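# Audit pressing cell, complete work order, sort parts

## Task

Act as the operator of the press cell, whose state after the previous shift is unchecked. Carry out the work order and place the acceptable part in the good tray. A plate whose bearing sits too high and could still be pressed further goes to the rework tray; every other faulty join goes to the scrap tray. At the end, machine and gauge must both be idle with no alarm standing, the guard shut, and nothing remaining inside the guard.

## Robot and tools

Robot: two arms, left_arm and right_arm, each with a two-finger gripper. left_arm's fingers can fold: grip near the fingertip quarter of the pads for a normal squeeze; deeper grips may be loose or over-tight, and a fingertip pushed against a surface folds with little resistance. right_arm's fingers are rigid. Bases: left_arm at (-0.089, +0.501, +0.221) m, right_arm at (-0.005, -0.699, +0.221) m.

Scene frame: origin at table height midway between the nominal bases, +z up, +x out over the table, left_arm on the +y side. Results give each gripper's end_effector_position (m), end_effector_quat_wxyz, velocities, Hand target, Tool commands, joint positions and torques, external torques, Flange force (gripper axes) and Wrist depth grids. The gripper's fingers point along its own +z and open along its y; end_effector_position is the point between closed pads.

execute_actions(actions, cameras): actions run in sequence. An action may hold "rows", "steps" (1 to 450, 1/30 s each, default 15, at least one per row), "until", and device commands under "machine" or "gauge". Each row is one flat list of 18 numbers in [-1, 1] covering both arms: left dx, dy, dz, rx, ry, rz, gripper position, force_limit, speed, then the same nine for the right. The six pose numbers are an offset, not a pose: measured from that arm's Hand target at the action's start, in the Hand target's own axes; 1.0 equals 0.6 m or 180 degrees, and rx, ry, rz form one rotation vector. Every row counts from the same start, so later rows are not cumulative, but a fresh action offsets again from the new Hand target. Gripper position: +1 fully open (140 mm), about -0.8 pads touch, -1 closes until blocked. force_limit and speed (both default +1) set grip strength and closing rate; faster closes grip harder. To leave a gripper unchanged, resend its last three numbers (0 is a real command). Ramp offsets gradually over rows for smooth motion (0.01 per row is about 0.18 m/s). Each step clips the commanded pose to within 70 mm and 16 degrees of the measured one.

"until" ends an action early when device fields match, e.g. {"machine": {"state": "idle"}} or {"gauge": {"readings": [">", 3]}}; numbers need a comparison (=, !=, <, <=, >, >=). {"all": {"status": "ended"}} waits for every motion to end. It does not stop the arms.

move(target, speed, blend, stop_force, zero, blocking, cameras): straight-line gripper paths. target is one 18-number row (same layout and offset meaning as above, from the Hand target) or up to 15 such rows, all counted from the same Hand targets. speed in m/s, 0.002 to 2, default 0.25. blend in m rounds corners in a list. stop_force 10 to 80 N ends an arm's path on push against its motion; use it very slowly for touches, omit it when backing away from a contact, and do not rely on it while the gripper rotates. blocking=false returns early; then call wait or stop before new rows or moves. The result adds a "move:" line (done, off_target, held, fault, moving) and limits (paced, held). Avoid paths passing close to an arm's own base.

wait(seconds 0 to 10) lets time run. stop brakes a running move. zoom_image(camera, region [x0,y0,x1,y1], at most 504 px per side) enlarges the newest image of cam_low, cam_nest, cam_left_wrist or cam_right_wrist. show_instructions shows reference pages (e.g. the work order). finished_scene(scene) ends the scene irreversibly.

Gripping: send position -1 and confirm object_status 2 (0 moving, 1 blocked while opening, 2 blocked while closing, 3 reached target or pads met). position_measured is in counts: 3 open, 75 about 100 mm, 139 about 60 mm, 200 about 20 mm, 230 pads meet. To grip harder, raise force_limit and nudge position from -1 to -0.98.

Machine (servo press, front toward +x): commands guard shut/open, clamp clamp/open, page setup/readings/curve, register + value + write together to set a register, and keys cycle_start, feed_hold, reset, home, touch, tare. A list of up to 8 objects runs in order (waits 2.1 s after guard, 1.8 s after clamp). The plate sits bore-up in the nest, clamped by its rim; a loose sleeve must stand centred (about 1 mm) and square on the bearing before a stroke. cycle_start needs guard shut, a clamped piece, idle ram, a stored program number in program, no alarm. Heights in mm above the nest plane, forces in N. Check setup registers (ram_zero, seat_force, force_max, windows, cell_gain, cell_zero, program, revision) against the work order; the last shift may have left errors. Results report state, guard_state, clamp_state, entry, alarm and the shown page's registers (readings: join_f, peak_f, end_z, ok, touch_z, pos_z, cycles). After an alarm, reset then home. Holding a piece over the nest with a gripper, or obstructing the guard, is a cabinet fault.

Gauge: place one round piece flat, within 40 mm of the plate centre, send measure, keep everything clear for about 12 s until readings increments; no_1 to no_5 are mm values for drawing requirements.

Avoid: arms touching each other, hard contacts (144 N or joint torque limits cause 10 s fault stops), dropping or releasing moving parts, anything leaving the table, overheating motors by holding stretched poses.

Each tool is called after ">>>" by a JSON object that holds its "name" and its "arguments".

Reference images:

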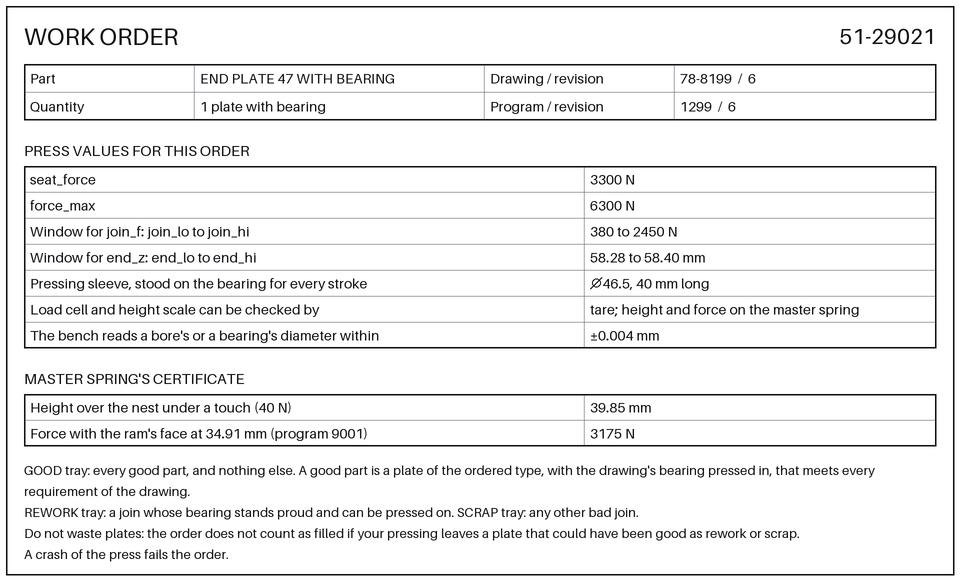

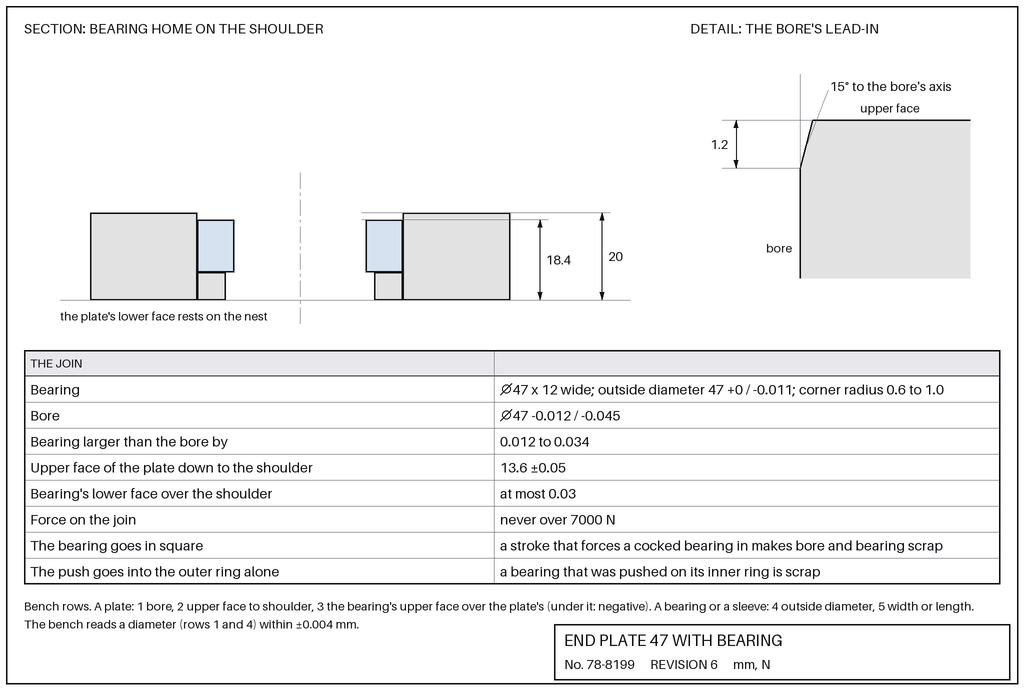

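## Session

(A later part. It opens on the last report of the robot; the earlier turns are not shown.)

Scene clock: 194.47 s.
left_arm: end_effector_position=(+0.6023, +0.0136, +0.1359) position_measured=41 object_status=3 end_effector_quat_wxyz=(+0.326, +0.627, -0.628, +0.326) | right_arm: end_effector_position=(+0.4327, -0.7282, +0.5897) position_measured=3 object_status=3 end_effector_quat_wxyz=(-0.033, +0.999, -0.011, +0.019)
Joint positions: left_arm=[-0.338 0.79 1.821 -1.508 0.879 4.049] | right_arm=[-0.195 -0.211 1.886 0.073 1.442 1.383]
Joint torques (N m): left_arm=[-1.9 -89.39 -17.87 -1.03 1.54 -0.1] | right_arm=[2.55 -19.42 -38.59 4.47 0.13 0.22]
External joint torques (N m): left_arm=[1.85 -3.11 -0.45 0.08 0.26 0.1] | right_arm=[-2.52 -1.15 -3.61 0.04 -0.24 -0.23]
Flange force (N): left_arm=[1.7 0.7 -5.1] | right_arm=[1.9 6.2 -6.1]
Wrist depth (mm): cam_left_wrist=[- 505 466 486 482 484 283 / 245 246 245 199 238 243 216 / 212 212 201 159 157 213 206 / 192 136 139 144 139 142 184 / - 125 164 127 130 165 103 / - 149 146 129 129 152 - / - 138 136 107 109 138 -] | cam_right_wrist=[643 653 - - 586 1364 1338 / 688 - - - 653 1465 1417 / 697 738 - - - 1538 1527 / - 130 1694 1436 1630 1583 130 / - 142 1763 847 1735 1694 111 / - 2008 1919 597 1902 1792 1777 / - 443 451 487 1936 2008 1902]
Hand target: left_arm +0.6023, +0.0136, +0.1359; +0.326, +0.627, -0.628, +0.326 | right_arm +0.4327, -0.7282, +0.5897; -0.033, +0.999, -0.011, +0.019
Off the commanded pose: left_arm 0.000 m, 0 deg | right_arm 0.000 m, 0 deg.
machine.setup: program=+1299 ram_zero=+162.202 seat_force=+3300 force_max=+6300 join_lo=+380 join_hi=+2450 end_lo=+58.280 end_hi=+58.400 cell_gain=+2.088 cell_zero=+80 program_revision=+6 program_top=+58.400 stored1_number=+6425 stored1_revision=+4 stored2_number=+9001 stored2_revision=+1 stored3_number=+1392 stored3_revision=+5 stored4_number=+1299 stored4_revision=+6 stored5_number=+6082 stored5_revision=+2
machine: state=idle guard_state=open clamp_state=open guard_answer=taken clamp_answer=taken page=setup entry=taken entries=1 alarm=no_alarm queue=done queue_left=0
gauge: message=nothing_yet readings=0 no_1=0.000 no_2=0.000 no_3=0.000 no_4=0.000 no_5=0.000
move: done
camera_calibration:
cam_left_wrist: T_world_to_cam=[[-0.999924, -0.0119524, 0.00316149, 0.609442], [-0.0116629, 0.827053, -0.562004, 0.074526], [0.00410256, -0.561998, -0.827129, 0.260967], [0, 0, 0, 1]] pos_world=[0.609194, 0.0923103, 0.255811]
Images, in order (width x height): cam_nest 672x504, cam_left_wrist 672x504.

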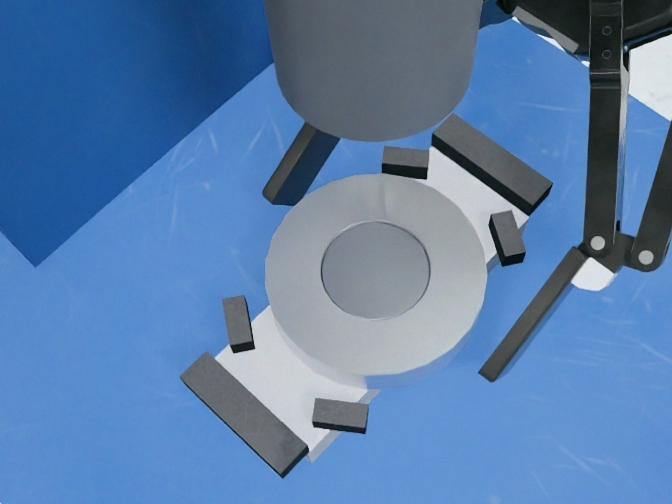

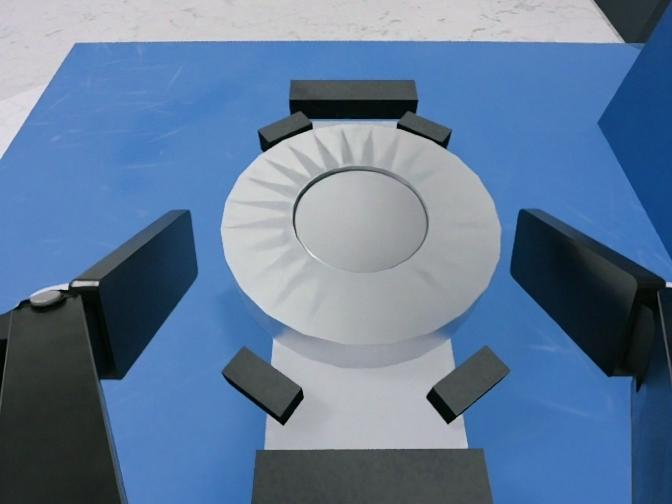

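>>> {"name": "execute_actions", "arguments": {"actions": [{"rows":[[0,0,0,0,0,0,-1,0,-1,0,0,0,0,0,0,1,1,1]],"steps":90}], "cameras": ["cam_nest","cam_left_wrist"]}}

Scene clock: 205.70 s.
left_arm: end_effector_position=(+0.6023, +0.0136, +0.1359) position_measured=86 object_status=2 end_effector_quat_wxyz=(+0.326, +0.627, -0.628, +0.326) | right_arm: end_effector_position=(+0.4327, -0.7282, +0.5897) position_measured=3 object_status=3 end_effector_quat_wxyz=(-0.033, +0.999, -0.011, +0.019)
Joint positions: left_arm=[-0.338 0.79 1.821 -1.508 0.879 4.049] | right_arm=[-0.195 -0.211 1.886 0.073 1.442 1.383]
Joint torques (N m): left_arm=[-5 -80.83 -16.52 -0.6 -0.39 -0.24] | right_arm=[2.31 -20.07 -38.33 4.5 0.06 0.17]
External joint torques (N m): left_arm=[4.79 -11.67 -1.89 -0.36 2.2 0.24] | right_arm=[-2.24 -0.7 -3.91 0.01 -0.17 -0.17]
Flange force (N): left_arm=[7.7 3.4 -16.6] | right_arm=[3.2 5.5 -6.6]
Wrist depth (mm): cam_left_wrist=[484 278 484 481 - 271 489 / 246 245 245 199 247 246 232 / 212 212 166 160 157 214 207 / 192 192 138 144 139 135 188 / - 84 135 127 130 121 73 / - - 146 130 127 152 - / - - 136 107 107 134 -] | cam_right_wrist=[- 659 653 641 620 1355 1381 / - 686 684 680 671 1436 1426 / 697 725 - 723 - 1506 1516 / - 130 1735 1853 1538 1618 130 / - 141 1735 791 1694 1822 111 / - 2008 2147 589 1807 1822 1749 / - 443 455 484 1885 1919 1902]
Hand target: left_arm +0.6023, +0.0136, +0.1359; +0.326, +0.627, -0.628, +0.326 | right_arm +0.4327, -0.7282, +0.5897; -0.033, +0.999, -0.011, +0.019
Off the commanded pose: left_arm 0.000 m, 0 deg | right_arm 0.000 m, 0 deg.
machine.setup: program=+1299 ram_zero=+162.202 seat_force=+3300 force_max=+6300 join_lo=+380 join_hi=+2450 end_lo=+58.280 end_hi=+58.400 cell_gain=+2.088 cell_zero=+80 program_revision=+6 program_top=+58.400 stored1_number=+6425 stored1_revision=+4 stored2_number=+9001 stored2_revision=+1 stored3_number=+1392 stored3_revision=+5 stored4_number=+1299 stored4_revision=+6 stored5_number=+6082 stored5_revision=+2
machine: state=idle guard_state=open clamp_state=open guard_answer=taken clamp_answer=taken page=setup entry=taken entries=1 alarm=no_alarm queue=done queue_left=0
gauge: message=nothing_yet readings=0 no_1=0.000 no_2=0.000 no_3=0.000 no_4=0.000 no_5=0.000
camera_calibration:
cam_left_wrist: T_world_to_cam=[[-0.999922, -0.0120914, 0.00313569, 0.60956], [-0.0117634, 0.827051, -0.562004, 0.0745886], [0.00420203, -0.561997, -0.827129, 0.260906], [0, 0, 0, 1]] pos_world=[0.609294, 0.0923102, 0.255811]
Images, in order (width x height): cam_nest 672x504, cam_left_wrist 672x504.

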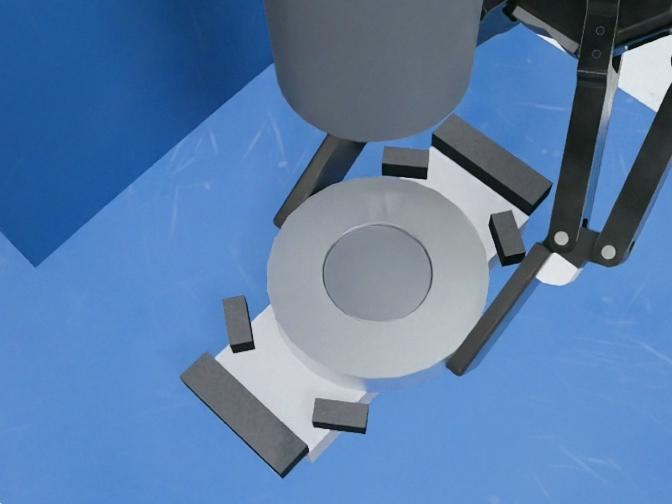

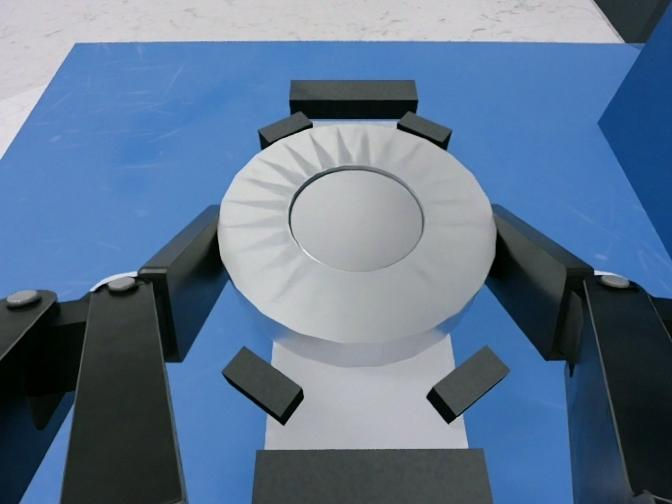

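>>> {"name": "move", "arguments": {"target": [0.041,0,-0.0287,0,0,0,-1,0,-1,0,0,0,0,0,0,1,1,1], "cameras": ["cam_nest","cam_left_wrist"], "speed": 0.04}}

Scene clock: 210.70 s.
left_arm: end_effector_position=(+0.6023, +0.0136, +0.1660) position_measured=86 object_status=2 end_effector_quat_wxyz=(+0.326, +0.627, -0.628, +0.326) | right_arm: end_effector_position=(+0.4327, -0.7282, +0.5897) position_measured=3 object_status=3 end_effector_quat_wxyz=(-0.033, +0.999, -0.011, +0.019)
Joint positions: left_arm=[-0.338 0.748 1.824 -1.475 0.882 3.997] | right_arm=[-0.195 -0.211 1.886 0.073 1.442 1.383]
Joint torques (N m): left_arm=[-2.22 -91.4 -21.14 -1.55 2.42 -0.17] | right_arm=[2.69 -19.76 -38.49 4.47 0.07 0.17]
External joint torques (N m): left_arm=[2.2 0.69 1.37 0.62 -0.69 0.17] | right_arm=[-2.74 -0.51 -3.6 0.02 -0.18 -0.17]
Flange force (N): left_arm=[-2.6 0.9 -2.6] | right_arm=[2.9 6.7 -6.1]
Wrist depth (mm): cam_left_wrist=[521 - - 539 570 572 518 / 455 293 286 293 286 286 206 / 254 254 166 160 157 255 217 / 223 224 138 144 139 135 207 / - 84 192 127 130 121 73 / - - 178 160 162 - - / - - 163 133 150 165 -] | cam_right_wrist=[671 - - 647 - 1364 1455 / - 688 - - - 1381 1417 / - - - 733 763 1506 1516 / - 130 1763 1118 1583 1594 130 / - 141 1763 800 1707 1655 111 / - 1919 2008 597 592 1763 1735 / - 441 452 481 1853 1953 1822]
Hand target: left_arm +0.6023, +0.0135, +0.1660; +0.326, +0.627, -0.628, +0.326 | right_arm +0.4327, -0.7282, +0.5897; -0.033, +0.999, -0.011, +0.019
Off the commanded pose: left_arm 0.000 m, 0 deg | right_arm 0.000 m, 0 deg.
machine.setup: program=+1299 ram_zero=+162.202 seat_force=+3300 force_max=+6300 join_lo=+380 join_hi=+2450 end_lo=+58.280 end_hi=+58.400 cell_gain=+2.088 cell_zero=+80 program_revision=+6 program_top=+58.400 stored1_number=+6425 stored1_revision=+4 stored2_number=+9001 stored2_revision=+1 stored3_number=+1392 stored3_revision=+5 stored4_number=+1299 stored4_revision=+6 stored5_number=+6082 stored5_revision=+2
machine: state=idle guard_state=open clamp_state=open guard_answer=taken clamp_answer=taken page=setup entry=taken entries=1 alarm=no_alarm queue=done queue_left=0
gauge: message=nothing_yet readings=0 no_1=0.000 no_2=0.000 no_3=0.000 no_4=0.000 no_5=0.000
move: done
camera_calibration:
cam_left_wrist: T_world_to_cam=[[-0.999922, -0.0120914, 0.00313569, 0.609366], [-0.0117634, 0.827051, -0.562004, 0.0914475], [0.00420203, -0.561997, -0.827129, 0.28572], [0, 0, 0, 1]] pos_world=[0.609194, 0.0923102, 0.285811]
Images, in order (width x height): cam_nest 672x504, cam_left_wrist 672x504.

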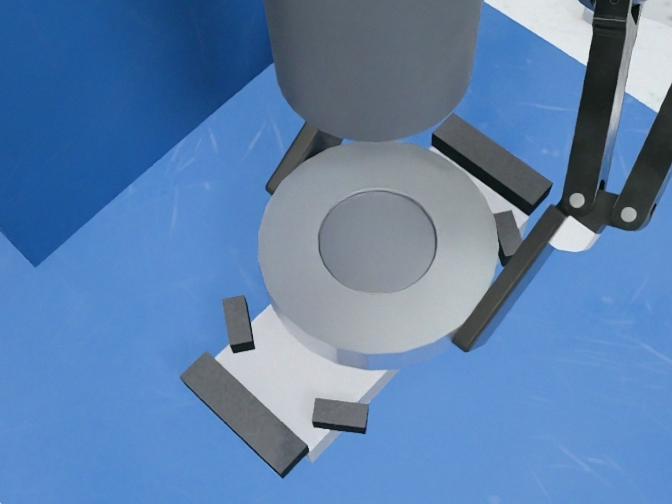

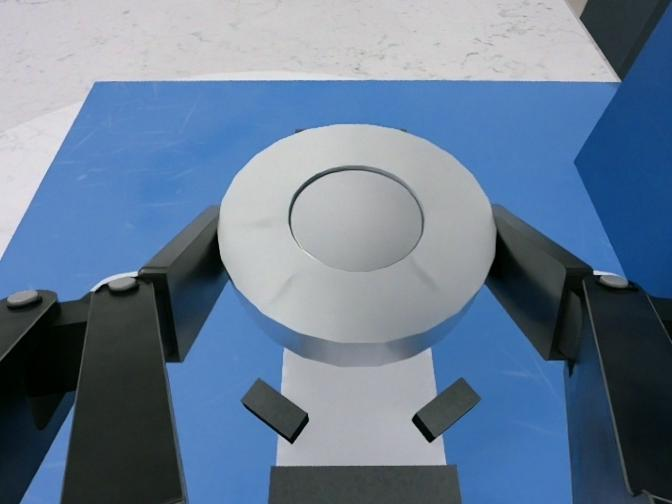

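>>> {"name": "move", "arguments": {"target": [[-0.1487,0,-0.6012,0,0,0,-1,0,-1,0,0,0,0,0,0,1,1,1],[-0.7117,-0.5058,-0.998,0.6143,0,-0.4305,-1,0,-1,0,0,0,0,0,0,1,1,1]], "cameras": ["cam_low","cam_left_wrist"], "speed": 0.22, "blend": 0.05}}

Scene clock: 244.40 s.
left_arm: end_effector_position=(+0.9058, +0.7490, +0.1609) position_measured=86 object_status=2 end_effector_quat_wxyz=(-0.177, +0.819, +0.339, +0.427) | right_arm: end_effector_position=(+0.4327, -0.7282, +0.5897) position_measured=3 object_status=3 end_effector_quat_wxyz=(-0.033, +0.999, -0.011, +0.019)
Joint positions: left_arm=[0.037 0.831 1.645 -4.515 0.614 5.544] | right_arm=[-0.195 -0.211 1.886 0.073 1.442 1.383]
Joint torques (N m): left_arm=[-2.33 -110.31 -33.55 0.79 2.11 -0.04] | right_arm=[2.02 -20.06 -38.59 4.47 0.14 0.17]
External joint torques (N m): left_arm=[2.31 2.04 2.45 -0.33 -0.58 0.04] | right_arm=[-1.97 -0.32 -3.57 0.04 -0.25 -0.17]
Flange force (N): left_arm=[-1.4 -4.0 0.9] | right_arm=[3.5 4.9 -5.7]
Wrist depth (mm): cam_left_wrist=[2738 2351 - - 2135 263 230 / 1892 1877 1972 438 445 296 249 / 1674 1674 153 159 157 333 294 / - 112 139 144 139 130 340 / - 84 135 127 130 121 73 / - - 265 250 255 275 - / - - 251 233 246 - -] | cam_right_wrist=[- - - - - 1355 1338 / - 706 - - - 1408 1399 / - 720 728 - - 1485 1465 / - 130 1694 1218 1643 1630 130 / - 141 1792 753 1721 1707 110 / - 1971 1989 584 1777 1792 1807 / - 443 456 485 1953 1869 -]
Hand target: left_arm +0.9058, +0.7490, +0.1609; -0.177, +0.819, +0.339, +0.427 | right_arm +0.4327, -0.7282, +0.5897; -0.033, +0.999, -0.011, +0.019
Off the commanded pose: left_arm 0.000 m, 0 deg | right_arm 0.000 m, 0 deg.
machine.setup: program=+1299 ram_zero=+162.202 seat_force=+3300 force_max=+6300 join_lo=+380 join_hi=+2450 end_lo=+58.280 end_hi=+58.400 cell_gain=+2.088 cell_zero=+80 program_revision=+6 program_top=+58.400 stored1_number=+6425 stored1_revision=+4 stored2_number=+9001 stored2_revision=+1 stored3_number=+1392 stored3_revision=+5 stored4_number=+1299 stored4_revision=+6 stored5_number=+6082 stored5_revision=+2
machine: state=idle guard_state=open clamp_state=open guard_answer=taken clamp_answer=taken page=setup entry=taken entries=1 alarm=no_alarm queue=done queue_left=0
gauge: message=nothing_yet readings=0 no_1=0.000 no_2=0.000 no_3=0.000 no_4=0.000 no_5=0.000
move: done
camera_calibration:
cam_left_wrist: T_world_to_cam=[[0.715838, -0.698258, 0.00335432, -0.118398], [-0.575288, -0.592481, -0.563924, 1.05793], [0.395752, 0.401748, -0.82582, -0.383108], [0, 0, 0, 1]] pos_world=[0.844986, 0.698046, 0.280612]
Images, in order (width x height): cam_low 672x504, cam_left_wrist 672x504.

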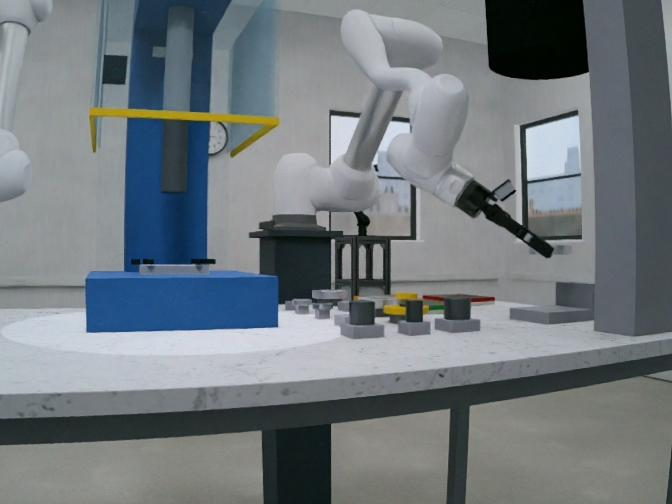

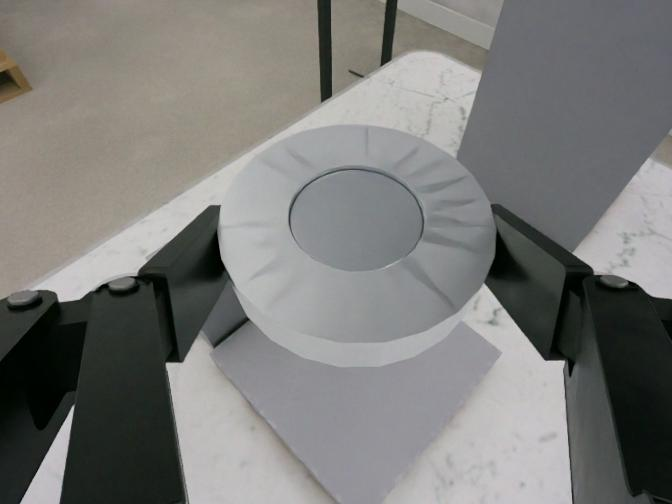

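>>> {"name": "zoom_image", "arguments": {"camera": "cam_low", "region": [450, 170, 610, 330]}}

Scaled by 3.150 from the camera's 672x504 image, which has a finer 960x720 frame.

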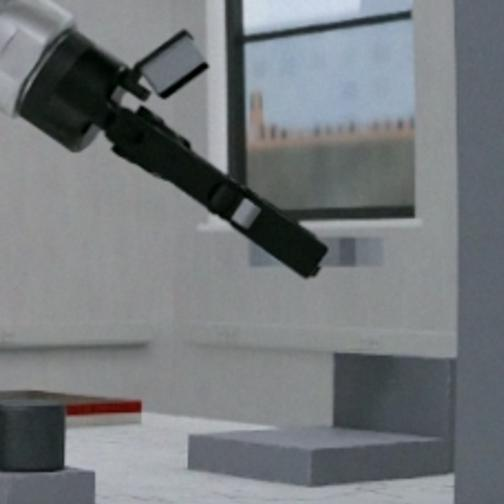

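>>> {"name": "move", "arguments": {"target": [[-0.0463,0.1768,-0.3275,-0.307,0,0.215,-1,0,-1,0,0,0,0,0,0,1,1,1],[-0.2762,0.3578,-0.5075,-0.6143,0,0.4305,-1,0,-1,0,0,0,0,0,0,1,1,1]], "cameras": ["cam_low","cam_left_wrist"], "speed": 0.22, "blend": 0.05}}

Scene clock: 276.60 s.
left_arm: end_effector_position=(+0.8141, +0.3535, +0.1995) position_measured=86 object_status=2 end_effector_quat_wxyz=(+0.326, +0.627, -0.628, +0.326) | right_arm: end_effector_position=(+0.4327, -0.7282, +0.5897) position_measured=3 object_status=3 end_effector_quat_wxyz=(-0.033, +0.999, -0.011, +0.019)
Joint positions: left_arm=[0.111 0.905 1.378 -1.031 1.251 3.797] | right_arm=[-0.195 -0.211 1.886 0.073 1.442 1.383]
Joint torques (N m): left_arm=[-1.81 -112.79 -30.37 -0.88 1.97 -0.1] | right_arm=[2.09 -19.91 -38.45 4.52 0.11 0.16]
External joint torques (N m): left_arm=[1.78 1.58 1.15 0.84 -0.58 0.1] | right_arm=[-1.91 -0.95 -3.82 0 -0.22 -0.17]
Flange force (N): left_arm=[-2.7 1.5 -0.4] | right_arm=[2.8 4.7 -6.3]
Wrist depth (mm): cam_left_wrist=[565 627 604 548 413 398 390 / 508 534 509 509 348 348 360 / 438 442 161 159 157 340 357 / 388 394 139 144 139 121 389 / - 84 134 127 129 120 73 / - - 315 305 314 314 - / - - 286 286 287 - -] | cam_right_wrist=[699 - - - 728 1390 1306 / 706 667 686 686 - 1446 1399 / 661 - - 691 - 1527 1506 / 1721 130 1583 - 1618 1618 130 / - 141 1763 791 1763 1694 111 / - 2008 1953 586 1869 1807 1838 / - 437 456 485 1919 1936 1919]
Hand target: left_arm +0.8142, +0.3535, +0.1995; +0.326, +0.627, -0.628, +0.326 | right_arm +0.4327, -0.7282, +0.5897; -0.033, +0.999, -0.011, +0.019
Off the commanded pose: left_arm 0.000 m, 0 deg | right_arm 0.000 m, 0 deg.
machine.setup: program=+1299 ram_zero=+162.202 seat_force=+3300 force_max=+6300 join_lo=+380 join_hi=+2450 end_lo=+58.280 end_hi=+58.400 cell_gain=+2.088 cell_zero=+80 program_revision=+6 program_top=+58.400 stored1_number=+6425 stored1_revision=+4 stored2_number=+9001 stored2_revision=+1 stored3_number=+1392 stored3_revision=+5 stored4_number=+1299 stored4_revision=+6 stored5_number=+6082 stored5_revision=+2
machine: state=idle guard_state=open clamp_state=open guard_answer=taken clamp_answer=taken page=setup entry=taken entries=1 alarm=no_alarm queue=done queue_left=0
gauge: message=nothing_yet readings=0 no_1=0.000 no_2=0.000 no_3=0.000 no_4=0.000 no_5=0.000
move: done
camera_calibration:
cam_left_wrist: T_world_to_cam=[[-0.999923, -0.012009, 0.00307907, 0.825238], [-0.0116634, 0.827052, -0.562005, -0.16843], [0.00420255, -0.561997, -0.827128, 0.503561], [0, 0, 0, 1]] pos_world=[0.821094, 0.43221, 0.319311]
Images, in order (width x height): cam_low 672x504, cam_left_wrist 672x504.

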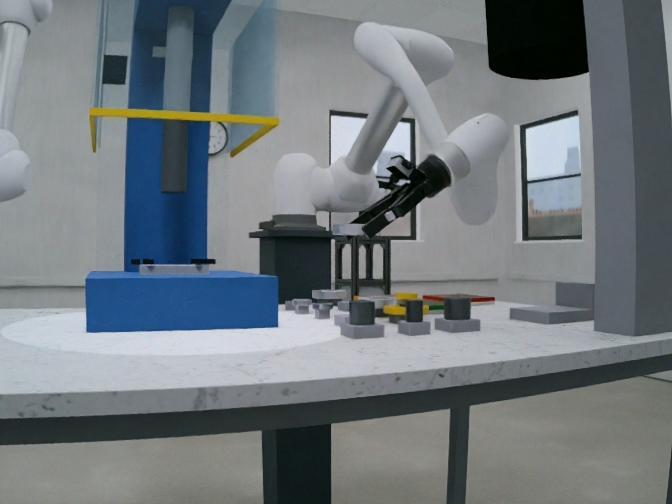

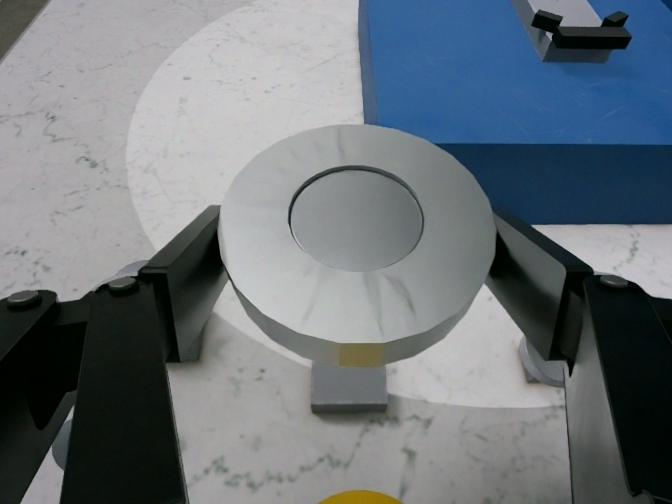

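>>> {"name": "move", "arguments": {"target": [-0.1808,0.0025,0.1388,0,0,0,-1,0,-1,0,0,0,0,0,0,1,1,1], "cameras": ["cam_low","cam_left_wrist"], "speed": 0.12}}

>>> {"name": "zoom_image", "arguments": {"camera": "cam_low", "region": [270, 230, 430, 350]}}

Scene clock: 293.17 s.
left_arm: end_effector_position=(+0.8128, +0.3477, +0.0628) position_measured=86 object_status=2 end_effector_quat_wxyz=(+0.326, +0.627, -0.628, +0.326) | right_arm: end_effector_position=(+0.4327, -0.7282, +0.5897) position_measured=3 object_status=3 end_effector_quat_wxyz=(-0.033, +0.999, -0.011, +0.019)
Joint positions: left_arm=[0.105 1.062 1.363 -1.081 1.177 3.926] | right_arm=[-0.195 -0.211 1.886 0.073 1.442 1.383]
Joint torques (N m): left_arm=[-2.5 -116.93 -25.86 -0.99 2.25 -0.12] | right_arm=[2.4 -20.03 -38.5 4.44 0.04 0.16]
External joint torques (N m): left_arm=[2.64 1.19 1.17 0.84 -0.64 0.12] | right_arm=[-2.26 -0.81 -3.71 0.07 -0.15 -0.17]
Flange force (N): left_arm=[-2.6 2.3 -1.7] | right_arm=[2.7 5.5 -6.3]
Wrist depth (mm): cam_left_wrist=[341 342 342 341 248 248 247 / 186 286 288 287 280 281 280 / 187 239 152 159 157 250 244 / 197 197 139 144 139 135 186 / - 84 188 127 130 121 73 / - - 178 178 178 178 - / - - 162 162 162 165 -] | cam_right_wrist=[- - 641 627 625 1372 1338 / 716 - 697 704 643 1417 1408 / 695 800 - - 1571 1495 1465 / - 130 1668 - 1594 1560 129 / - 141 1777 - 1707 1749 111 / - 1971 1902 597 1953 1838 1777 / - 442 454 486 1936 1885 1869]
Hand target: left_arm +0.8127, +0.3477, +0.0628; +0.326, +0.627, -0.628, +0.326 | right_arm +0.4327, -0.7282, +0.5897; -0.033, +0.999, -0.011, +0.019
Off the commanded pose: left_arm 0.000 m, 0 deg | right_arm 0.000 m, 0 deg.
machine.setup: program=+1299 ram_zero=+162.202 seat_force=+3300 force_max=+6300 join_lo=+380 join_hi=+2450 end_lo=+58.280 end_hi=+58.400 cell_gain=+2.088 cell_zero=+80 program_revision=+6 program_top=+58.400 stored1_number=+6425 stored1_revision=+4 stored2_number=+9001 stored2_revision=+1 stored3_number=+1392 stored3_revision=+5 stored4_number=+1299 stored4_revision=+6 stored5_number=+6082 stored5_revision=+2
machine: state=idle guard_state=open clamp_state=open guard_answer=taken clamp_answer=taken page=setup entry=taken entries=1 alarm=no_alarm queue=done queue_left=0
gauge: message=nothing_yet readings=0 no_1=0.000 no_2=0.000 no_3=0.000 no_4=0.000 no_5=0.000
move: done
camera_calibration:
cam_left_wrist: T_world_to_cam=[[-0.999923, -0.012009, 0.00307907, 0.82419], [-0.0116634, 0.827052, -0.562005, -0.240558], [0.00420255, -0.561997, -0.827128, 0.387295], [0, 0, 0, 1]] pos_world=[0.819694, 0.42651, 0.182611]
Images, in order (width x height): cam_low 672x504, cam_left_wrist 672x504.

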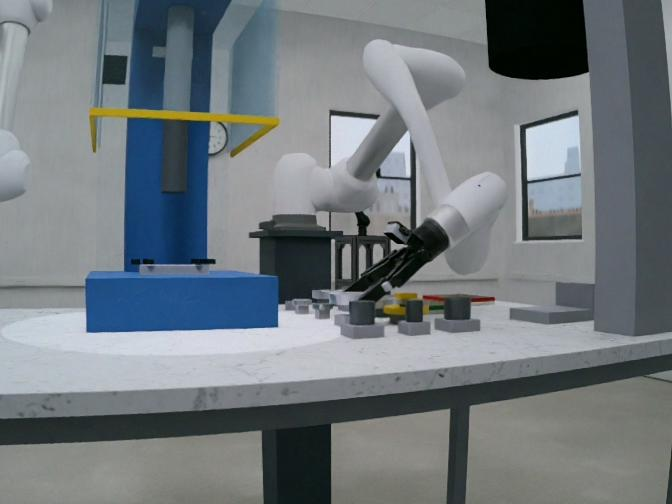

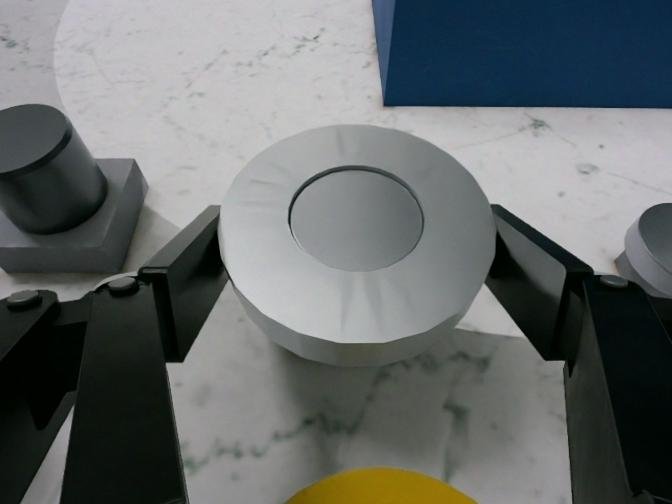

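Scaled by 3.150 from the camera's 672x504 image, which has a finer 960x720 frame.

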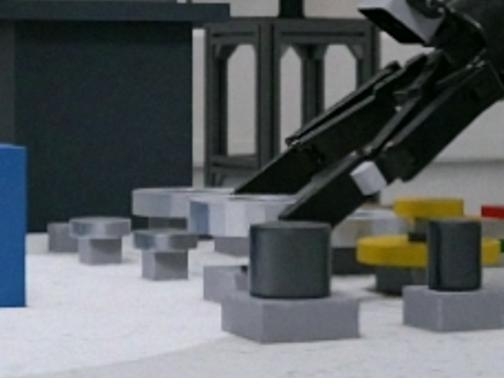

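>>> {"name": "move", "arguments": {"target": [-0.041,0,0.0287,0,0,0,-1,0,-1,0,0,0,0,0,0,1,1,1], "cameras": ["cam_left_wrist"], "speed": 0.012, "stop_force": 10}}

>>> {"name": "execute_actions", "arguments": {"actions": [], "cameras": ["cam_low"]}}

>>> {"name": "zoom_image", "arguments": {"camera": "cam_low", "region": [270, 230, 430, 350]}}

Scene clock: 302.73 s.
left_arm: end_effector_position=(+0.8129, +0.3478, +0.0382) position_measured=86 object_status=2 end_effector_quat_wxyz=(+0.326, +0.627, -0.628, +0.326) | right_arm: end_effector_position=(+0.4327, -0.7282, +0.5897) position_measured=3 object_status=3 end_effector_quat_wxyz=(-0.033, +0.999, -0.011, +0.019)
Joint positions: left_arm=[0.105 1.093 1.353 -1.089 1.167 3.946] | right_arm=[-0.195 -0.211 1.886 0.073 1.442 1.383]
Joint torques (N m): left_arm=[-1.7 -103.21 -21.12 1.29 -1.92 -0.37] | right_arm=[2.35 -19.72 -38.37 4.52 0.12 0.14]
External joint torques (N m): left_arm=[1.92 -13.14 -2.65 -1.45 3.56 0.37] | right_arm=[-2.36 -0.82 -3.8 -0.02 -0.23 -0.15]
Flange force (N): left_arm=[11.7 5.8 -11.5] | right_arm=[2.8 5.7 -6.3]
Wrist depth (mm): cam_left_wrist=[284 295 295 294 251 247 247 / 207 249 248 249 250 250 251 / 181 210 166 160 157 216 217 / 185 190 138 144 139 135 190 / - 84 163 127 130 121 73 / - - 153 154 154 154 - / - - 140 110 140 140 -] | cam_right_wrist=[716 667 667 - 643 1338 1364 / 669 - - 641 678 1408 1399 / - - - - 697 1538 1446 / - 131 1707 - 1583 1549 130 / - 131 1807 743 1694 1668 111 / - 1953 2046 583 1936 1792 1777 / - 445 453 486 618 1936 1971]
Hand target: left_arm +0.8128, +0.3477, +0.0382; +0.326, +0.627, -0.628, +0.326 (not the last commanded pose) | right_arm +0.4327, -0.7282, +0.5897; -0.033, +0.999, -0.011, +0.019
Off the commanded pose: left_arm 0.005 m, 0 deg | right_arm 0.000 m, 0 deg.
machine.setup: program=+1299 ram_zero=+162.202 seat_force=+3300 force_max=+6300 join_lo=+380 join_hi=+2450 end_lo=+58.280 end_hi=+58.400 cell_gain=+2.088 cell_zero=+80 program_revision=+6 program_top=+58.400 stored1_number=+6425 stored1_revision=+4 stored2_number=+9001 stored2_revision=+1 stored3_number=+1392 stored3_revision=+5 stored4_number=+1299 stored4_revision=+6 stored5_number=+6082 stored5_revision=+2
machine: state=idle guard_state=open clamp_state=open guard_answer=taken clamp_answer=taken page=setup entry=taken entries=1 alarm=no_alarm queue=done queue_left=0
gauge: message=nothing_yet readings=0 no_1=0.000 no_2=0.000 no_3=0.000 no_4=0.000 no_5=0.000
move: contact (left_arm)
camera_calibration:
cam_left_wrist: T_world_to_cam=[[-0.999923, -0.0120394, 0.00286027, 0.824414], [-0.0115646, 0.826927, -0.562191, -0.25438], [0.00440318, -0.562181, -0.827003, 0.366841], [0, 0, 0, 1]] pos_world=[0.819793, 0.42651, 0.158011]
Images, in order (width x height): cam_left_wrist 672x504.

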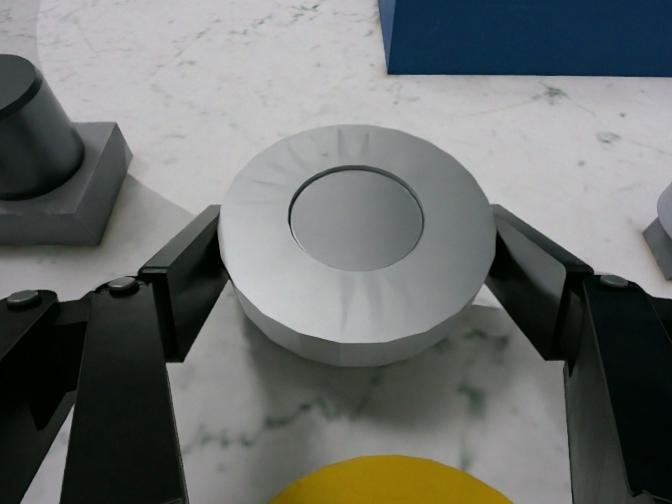

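Scene clock: 302.73 s.
left_arm: end_effector_position=(+0.8129, +0.3478, +0.0382) position_measured=86 object_status=2 end_effector_quat_wxyz=(+0.326, +0.627, -0.628, +0.326) | right_arm: end_effector_position=(+0.4327, -0.7282, +0.5897) position_measured=3 object_status=3 end_effector_quat_wxyz=(-0.033, +0.999, -0.011, +0.019)
Joint positions: left_arm=[0.105 1.093 1.353 -1.089 1.167 3.946] | right_arm=[-0.195 -0.211 1.886 0.073 1.442 1.383]
Joint velocities: within noise
Joint torques (N m): left_arm=[-1.7 -103.21 -21.12 1.29 -1.92 -0.37] | right_arm=[2.35 -19.72 -38.37 4.52 0.12 0.14]
External joint torques (N m): left_arm=[1.92 -13.14 -2.65 -1.45 3.56 0.37] | right_arm=[-2.36 -0.82 -3.8 -0.02 -0.23 -0.15]
Flange force (N): left_arm=[11.7 5.8 -11.5] | right_arm=[2.8 5.7 -6.3]
Wrist depth (mm): cam_left_wrist=[284 295 295 294 251 247 247 / 207 249 248 249 250 250 251 / 181 210 166 160 157 216 217 / 185 190 138 144 139 135 190 / - 84 163 127 130 121 73 / - - 153 154 154 154 - / - - 140 110 140 140 -] | cam_right_wrist=[716 667 667 - 643 1338 1364 / 669 - - 641 678 1408 1399 / - - - - 697 1538 1446 / - 131 1707 - 1583 1549 130 / - 131 1807 743 1694 1668 111 / - 1953 2046 583 1936 1792 1777 / - 445 453 486 618 1936 1971]
Hand target: left_arm +0.8128, +0.3477, +0.0382; +0.326, +0.627, -0.628, +0.326 (not the last commanded pose) | right_arm +0.4327, -0.7282, +0.5897; -0.033, +0.999, -0.011, +0.019
Tool commands: left_gripper/position=-1.0 left_gripper/force_limit=+0.0 left_gripper/speed=-1.0 right_gripper/position=+1.0 right_gripper/force_limit=+1.0 right_gripper/speed=+1.0
Off the commanded pose: left_arm 0.005 m, 0 deg | right_arm 0.000 m, 0 deg.
machine.setup: program=+1299 ram_zero=+162.202 seat_force=+3300 force_max=+6300 join_lo=+380 join_hi=+2450 end_lo=+58.280 end_hi=+58.400 cell_gain=+2.088 cell_zero=+80 program_revision=+6 program_top=+58.400 stored1_number=+6425 stored1_revision=+4 stored2_number=+9001 stored2_revision=+1 stored3_number=+1392 stored3_revision=+5 stored4_number=+1299 stored4_revision=+6 stored5_number=+6082 stored5_revision=+2
machine: state=idle guard_state=open clamp_state=open guard_answer=taken clamp_answer=taken page=setup entry=taken entries=1 alarm=no_alarm queue=done queue_left=0
gauge: message=nothing_yet readings=0 no_1=0.000 no_2=0.000 no_3=0.000 no_4=0.000 no_5=0.000
Images, in order (width x height): cam_low 672x504.

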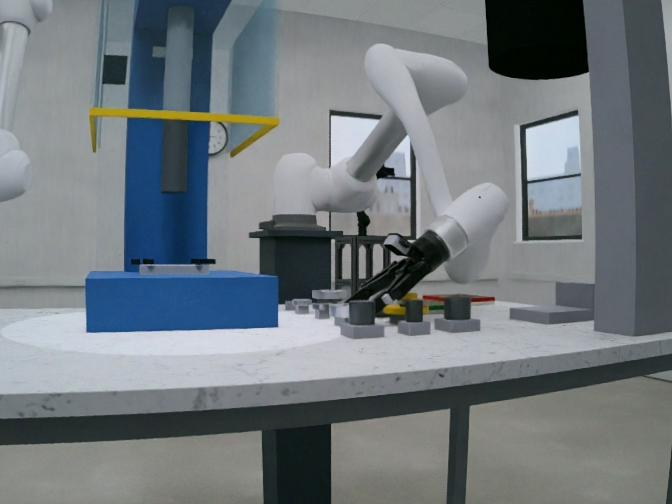

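Scaled by 3.150 from the camera's 672x504 image, which has a finer 960x720 frame.

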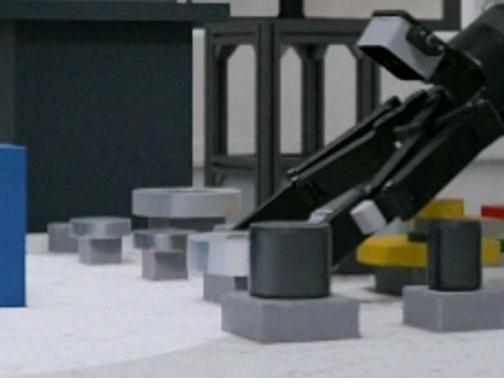

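>>> {"name": "execute_actions", "arguments": {"actions": [{"rows":[[0,0,0,0,0,0,0.45,0,-1,0,0,0,0,0,0,1,1,1]],"steps":40}]}}

>>> {"name": "move", "arguments": {"target": [0.012,0,-0.0105,0,0,0,0.45,0,-1,0,0,0,0,0,0,1,1,1], "cameras": ["cam_left_wrist"], "speed": 0.03}}

>>> {"name": "execute_actions", "arguments": {"actions": [{"rows":[[0,0,0,0,0,0,-1,0,-1,0,0,0,0,0,0,1,1,1]],"steps":60}], "cameras": ["cam_left_wrist"]}}

Scene clock: 312.90 s.
left_arm: end_effector_position=(+0.8128, +0.3477, +0.0382) position_measured=72 object_status=3 end_effector_quat_wxyz=(+0.326, +0.627, -0.628, +0.326) | right_arm: end_effector_position=(+0.4327, -0.7282, +0.5897) position_measured=3 object_status=3 end_effector_quat_wxyz=(-0.033, +0.999, -0.011, +0.019)
Joint positions: left_arm=[0.105 1.093 1.353 -1.089 1.167 3.946] | right_arm=[-0.195 -0.211 1.886 0.073 1.442 1.383]
Joint torques (N m): left_arm=[-2.17 -114.07 -23.67 -0.21 1.39 -0.07] | right_arm=[2.14 -19.52 -38.44 4.47 0.1 0.18]
External joint torques (N m): left_arm=[2.16 -2.27 -0.09 0.04 0.26 0.07] | right_arm=[-2.27 -0.25 -3.61 0.02 -0.22 -0.18]
Flange force (N): left_arm=[1.0 2.3 -3.6] | right_arm=[3.5 5.7 -5.9]
Wrist depth (mm): cam_left_wrist=[295 294 294 294 250 248 248 / 207 242 248 248 249 249 250 / 181 209 165 159 157 216 216 / 185 122 138 143 138 138 190 / - 98 163 127 129 128 89 / - 153 153 154 154 154 - / - 140 140 109 140 142 -] | cam_right_wrist=[671 684 - 630 - 1372 1355 / 688 - - 684 661 1417 1408 / 709 723 - 745 713 1485 1455 / - 131 1807 1426 1694 1538 130 / - 141 1792 - 1721 1777 111 / - 1885 1919 601 1668 1655 1792 / - 435 453 483 599 1971 1989]
Hand target: left_arm +0.8128, +0.3477, +0.0382; +0.326, +0.627, -0.628, +0.326 | right_arm +0.4327, -0.7282, +0.5897; -0.033, +0.999, -0.011, +0.019
Off the commanded pose: left_arm 0.000 m, 0 deg | right_arm 0.000 m, 0 deg.
machine.setup: program=+1299 ram_zero=+162.202 seat_force=+3300 force_max=+6300 join_lo=+380 join_hi=+2450 end_lo=+58.280 end_hi=+58.400 cell_gain=+2.088 cell_zero=+80 program_revision=+6 program_top=+58.400 stored1_number=+6425 stored1_revision=+4 stored2_number=+9001 stored2_revision=+1 stored3_number=+1392 stored3_revision=+5 stored4_number=+1299 stored4_revision=+6 stored5_number=+6082 stored5_revision=+2
machine: state=idle guard_state=open clamp_state=open guard_answer=taken clamp_answer=taken page=setup entry=taken entries=1 alarm=no_alarm queue=done queue_left=0
gauge: message=nothing_yet readings=0 no_1=0.000 no_2=0.000 no_3=0.000 no_4=0.000 no_5=0.000

Scene clock: 313.60 s.
left_arm: end_effector_position=(+0.8128, +0.3488, +0.0477) position_measured=72 object_status=3 end_effector_quat_wxyz=(+0.326, +0.627, -0.628, +0.326) | right_arm: end_effector_position=(+0.4327, -0.7282, +0.5897) position_measured=3 object_status=3 end_effector_quat_wxyz=(-0.033, +0.999, -0.011, +0.019)
Joint positions: left_arm=[0.106 1.081 1.357 -1.085 1.172 3.939] | right_arm=[-0.195 -0.211 1.886 0.073 1.442 1.383]
Joint torques (N m): left_arm=[-2.3 -114.01 -24.04 -0.27 1.49 -0.06] | right_arm=[2.22 -20.03 -38.58 4.46 0.09 0.13]
External joint torques (N m): left_arm=[2.22 -2.16 -0.1 0.11 0.15 0.06] | right_arm=[-2.15 -0.29 -3.57 0.05 -0.21 -0.13]
Flange force (N): left_arm=[0.9 2.2 -3.5] | right_arm=[3.5 5.3 -5.8]
Wrist depth (mm): cam_left_wrist=[313 314 322 301 249 248 249 / 263 264 257 264 264 265 258 / 187 222 228 170 170 236 230 / 189 122 151 152 150 128 191 / - 99 173 137 140 128 89 / - 160 166 163 163 163 - / - 149 149 149 118 149 -] | cam_right_wrist=[- - 647 659 614 1338 1322 / - - - 659 669 1417 1455 / - 769 783 - 675 1495 1516 / - 130 1721 1314 1630 1606 130 / - 141 1807 - 1707 1707 111 / - 1971 2026 562 1822 1807 1777 / - 443 454 481 1971 1919 1989]
Hand target: left_arm +0.8128, +0.3488, +0.0477; +0.326, +0.627, -0.628, +0.326 | right_arm +0.4327, -0.7282, +0.5897; -0.033, +0.999, -0.011, +0.019
Off the commanded pose: left_arm 0.000 m, 0 deg | right_arm 0.000 m, 0 deg.
machine.setup: program=+1299 ram_zero=+162.202 seat_force=+3300 force_max=+6300 join_lo=+380 join_hi=+2450 end_lo=+58.280 end_hi=+58.400 cell_gain=+2.088 cell_zero=+80 program_revision=+6 program_top=+58.400 stored1_number=+6425 stored1_revision=+4 stored2_number=+9001 stored2_revision=+1 stored3_number=+1392 stored3_revision=+5 stored4_number=+1299 stored4_revision=+6 stored5_number=+6082 stored5_revision=+2
machine: state=idle guard_state=open clamp_state=open guard_answer=taken clamp_answer=taken page=setup entry=taken entries=1 alarm=no_alarm queue=done queue_left=0
gauge: message=nothing_yet readings=0 no_1=0.000 no_2=0.000 no_3=0.000 no_4=0.000 no_5=0.000
move: done
camera_calibration:
cam_left_wrist: T_world_to_cam=[[-0.999924, -0.0119826, 0.00294168, 0.824261], [-0.0115637, 0.826974, -0.562122, -0.2499], [0.00430297, -0.562113, -0.827049, 0.375321], [0, 0, 0, 1]] pos_world=[0.819694, 0.42751, 0.167511]
Images, in order (width x height): cam_left_wrist 672x504.

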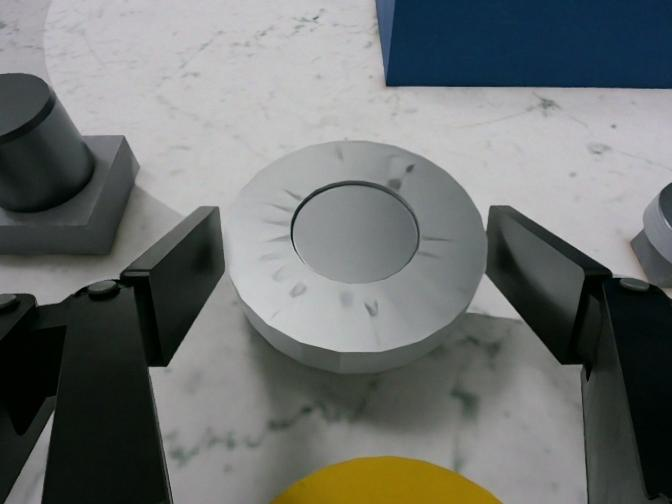

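Scene clock: 315.80 s.
left_arm: end_effector_position=(+0.8128, +0.3488, +0.0477) position_measured=86 object_status=2 end_effector_quat_wxyz=(+0.326, +0.627, -0.628, +0.326) | right_arm: end_effector_position=(+0.4327, -0.7282, +0.5897) position_measured=3 object_status=3 end_effector_quat_wxyz=(-0.033, +0.999, -0.011, +0.019)
Joint positions: left_arm=[0.106 1.081 1.357 -1.085 1.172 3.939] | right_arm=[-0.195 -0.211 1.886 0.073 1.442 1.383]
Joint torques (N m): left_arm=[-5.1 -106.53 -20.95 0.85 0.19 -0.07] | right_arm=[2.5 -19.66 -38.52 4.43 0.12 0.15]
External joint torques (N m): left_arm=[5.03 -9.38 -3.1 -1.02 1.45 0.07] | right_arm=[-2.4 -1.08 -3.72 0.09 -0.24 -0.15]
Flange force (N): left_arm=[5.6 1.8 -10.7] | right_arm=[2.3 5.8 -6.2]
Wrist depth (mm): cam_left_wrist=[314 325 304 313 249 248 248 / 264 255 263 264 264 266 267 / 187 222 228 170 170 229 230 / 192 199 147 152 150 130 193 / - 84 173 134 140 120 73 / - - 166 163 - 167 - / - - 149 118 118 149 -] | cam_right_wrist=[653 - 657 678 647 1372 1322 / - 684 - 682 704 1426 1417 / - 745 735 706 702 1475 1538 / - 130 1707 986 1606 1560 130 / - 141 1807 834 1643 1560 111 / - 1989 2168 589 1735 1807 1777 / - 439 450 482 1885 1971 1953]
Hand target: left_arm +0.8128, +0.3488, +0.0477; +0.326, +0.627, -0.628, +0.326 | right_arm +0.4327, -0.7282, +0.5897; -0.033, +0.999, -0.011, +0.019
Off the commanded pose: left_arm 0.000 m, 0 deg | right_arm 0.000 m, 0 deg.
machine.setup: program=+1299 ram_zero=+162.202 seat_force=+3300 force_max=+6300 join_lo=+380 join_hi=+2450 end_lo=+58.280 end_hi=+58.400 cell_gain=+2.088 cell_zero=+80 program_revision=+6 program_top=+58.400 stored1_number=+6425 stored1_revision=+4 stored2_number=+9001 stored2_revision=+1 stored3_number=+1392 stored3_revision=+5 stored4_number=+1299 stored4_revision=+6 stored5_number=+6082 stored5_revision=+2
machine: state=idle guard_state=open clamp_state=open guard_answer=taken clamp_answer=taken page=setup entry=taken entries=1 alarm=no_alarm queue=done queue_left=0
gauge: message=nothing_yet readings=0 no_1=0.000 no_2=0.000 no_3=0.000 no_4=0.000 no_5=0.000
camera_calibration:
cam_left_wrist: T_world_to_cam=[[-0.999923, -0.0120651, 0.0029993, 0.824286], [-0.011664, 0.826927, -0.562189, -0.249786], [0.00430267, -0.56218, -0.827004, 0.375343], [0, 0, 0, 1]] pos_world=[0.819694, 0.42751, 0.167511]
Images, in order (width x height): cam_left_wrist 672x504.

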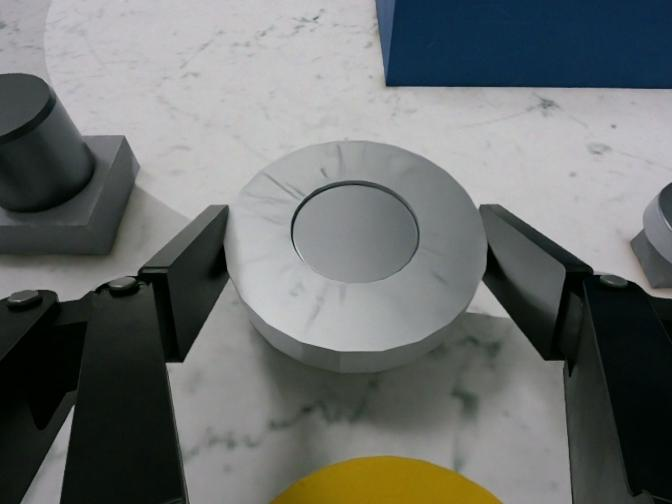

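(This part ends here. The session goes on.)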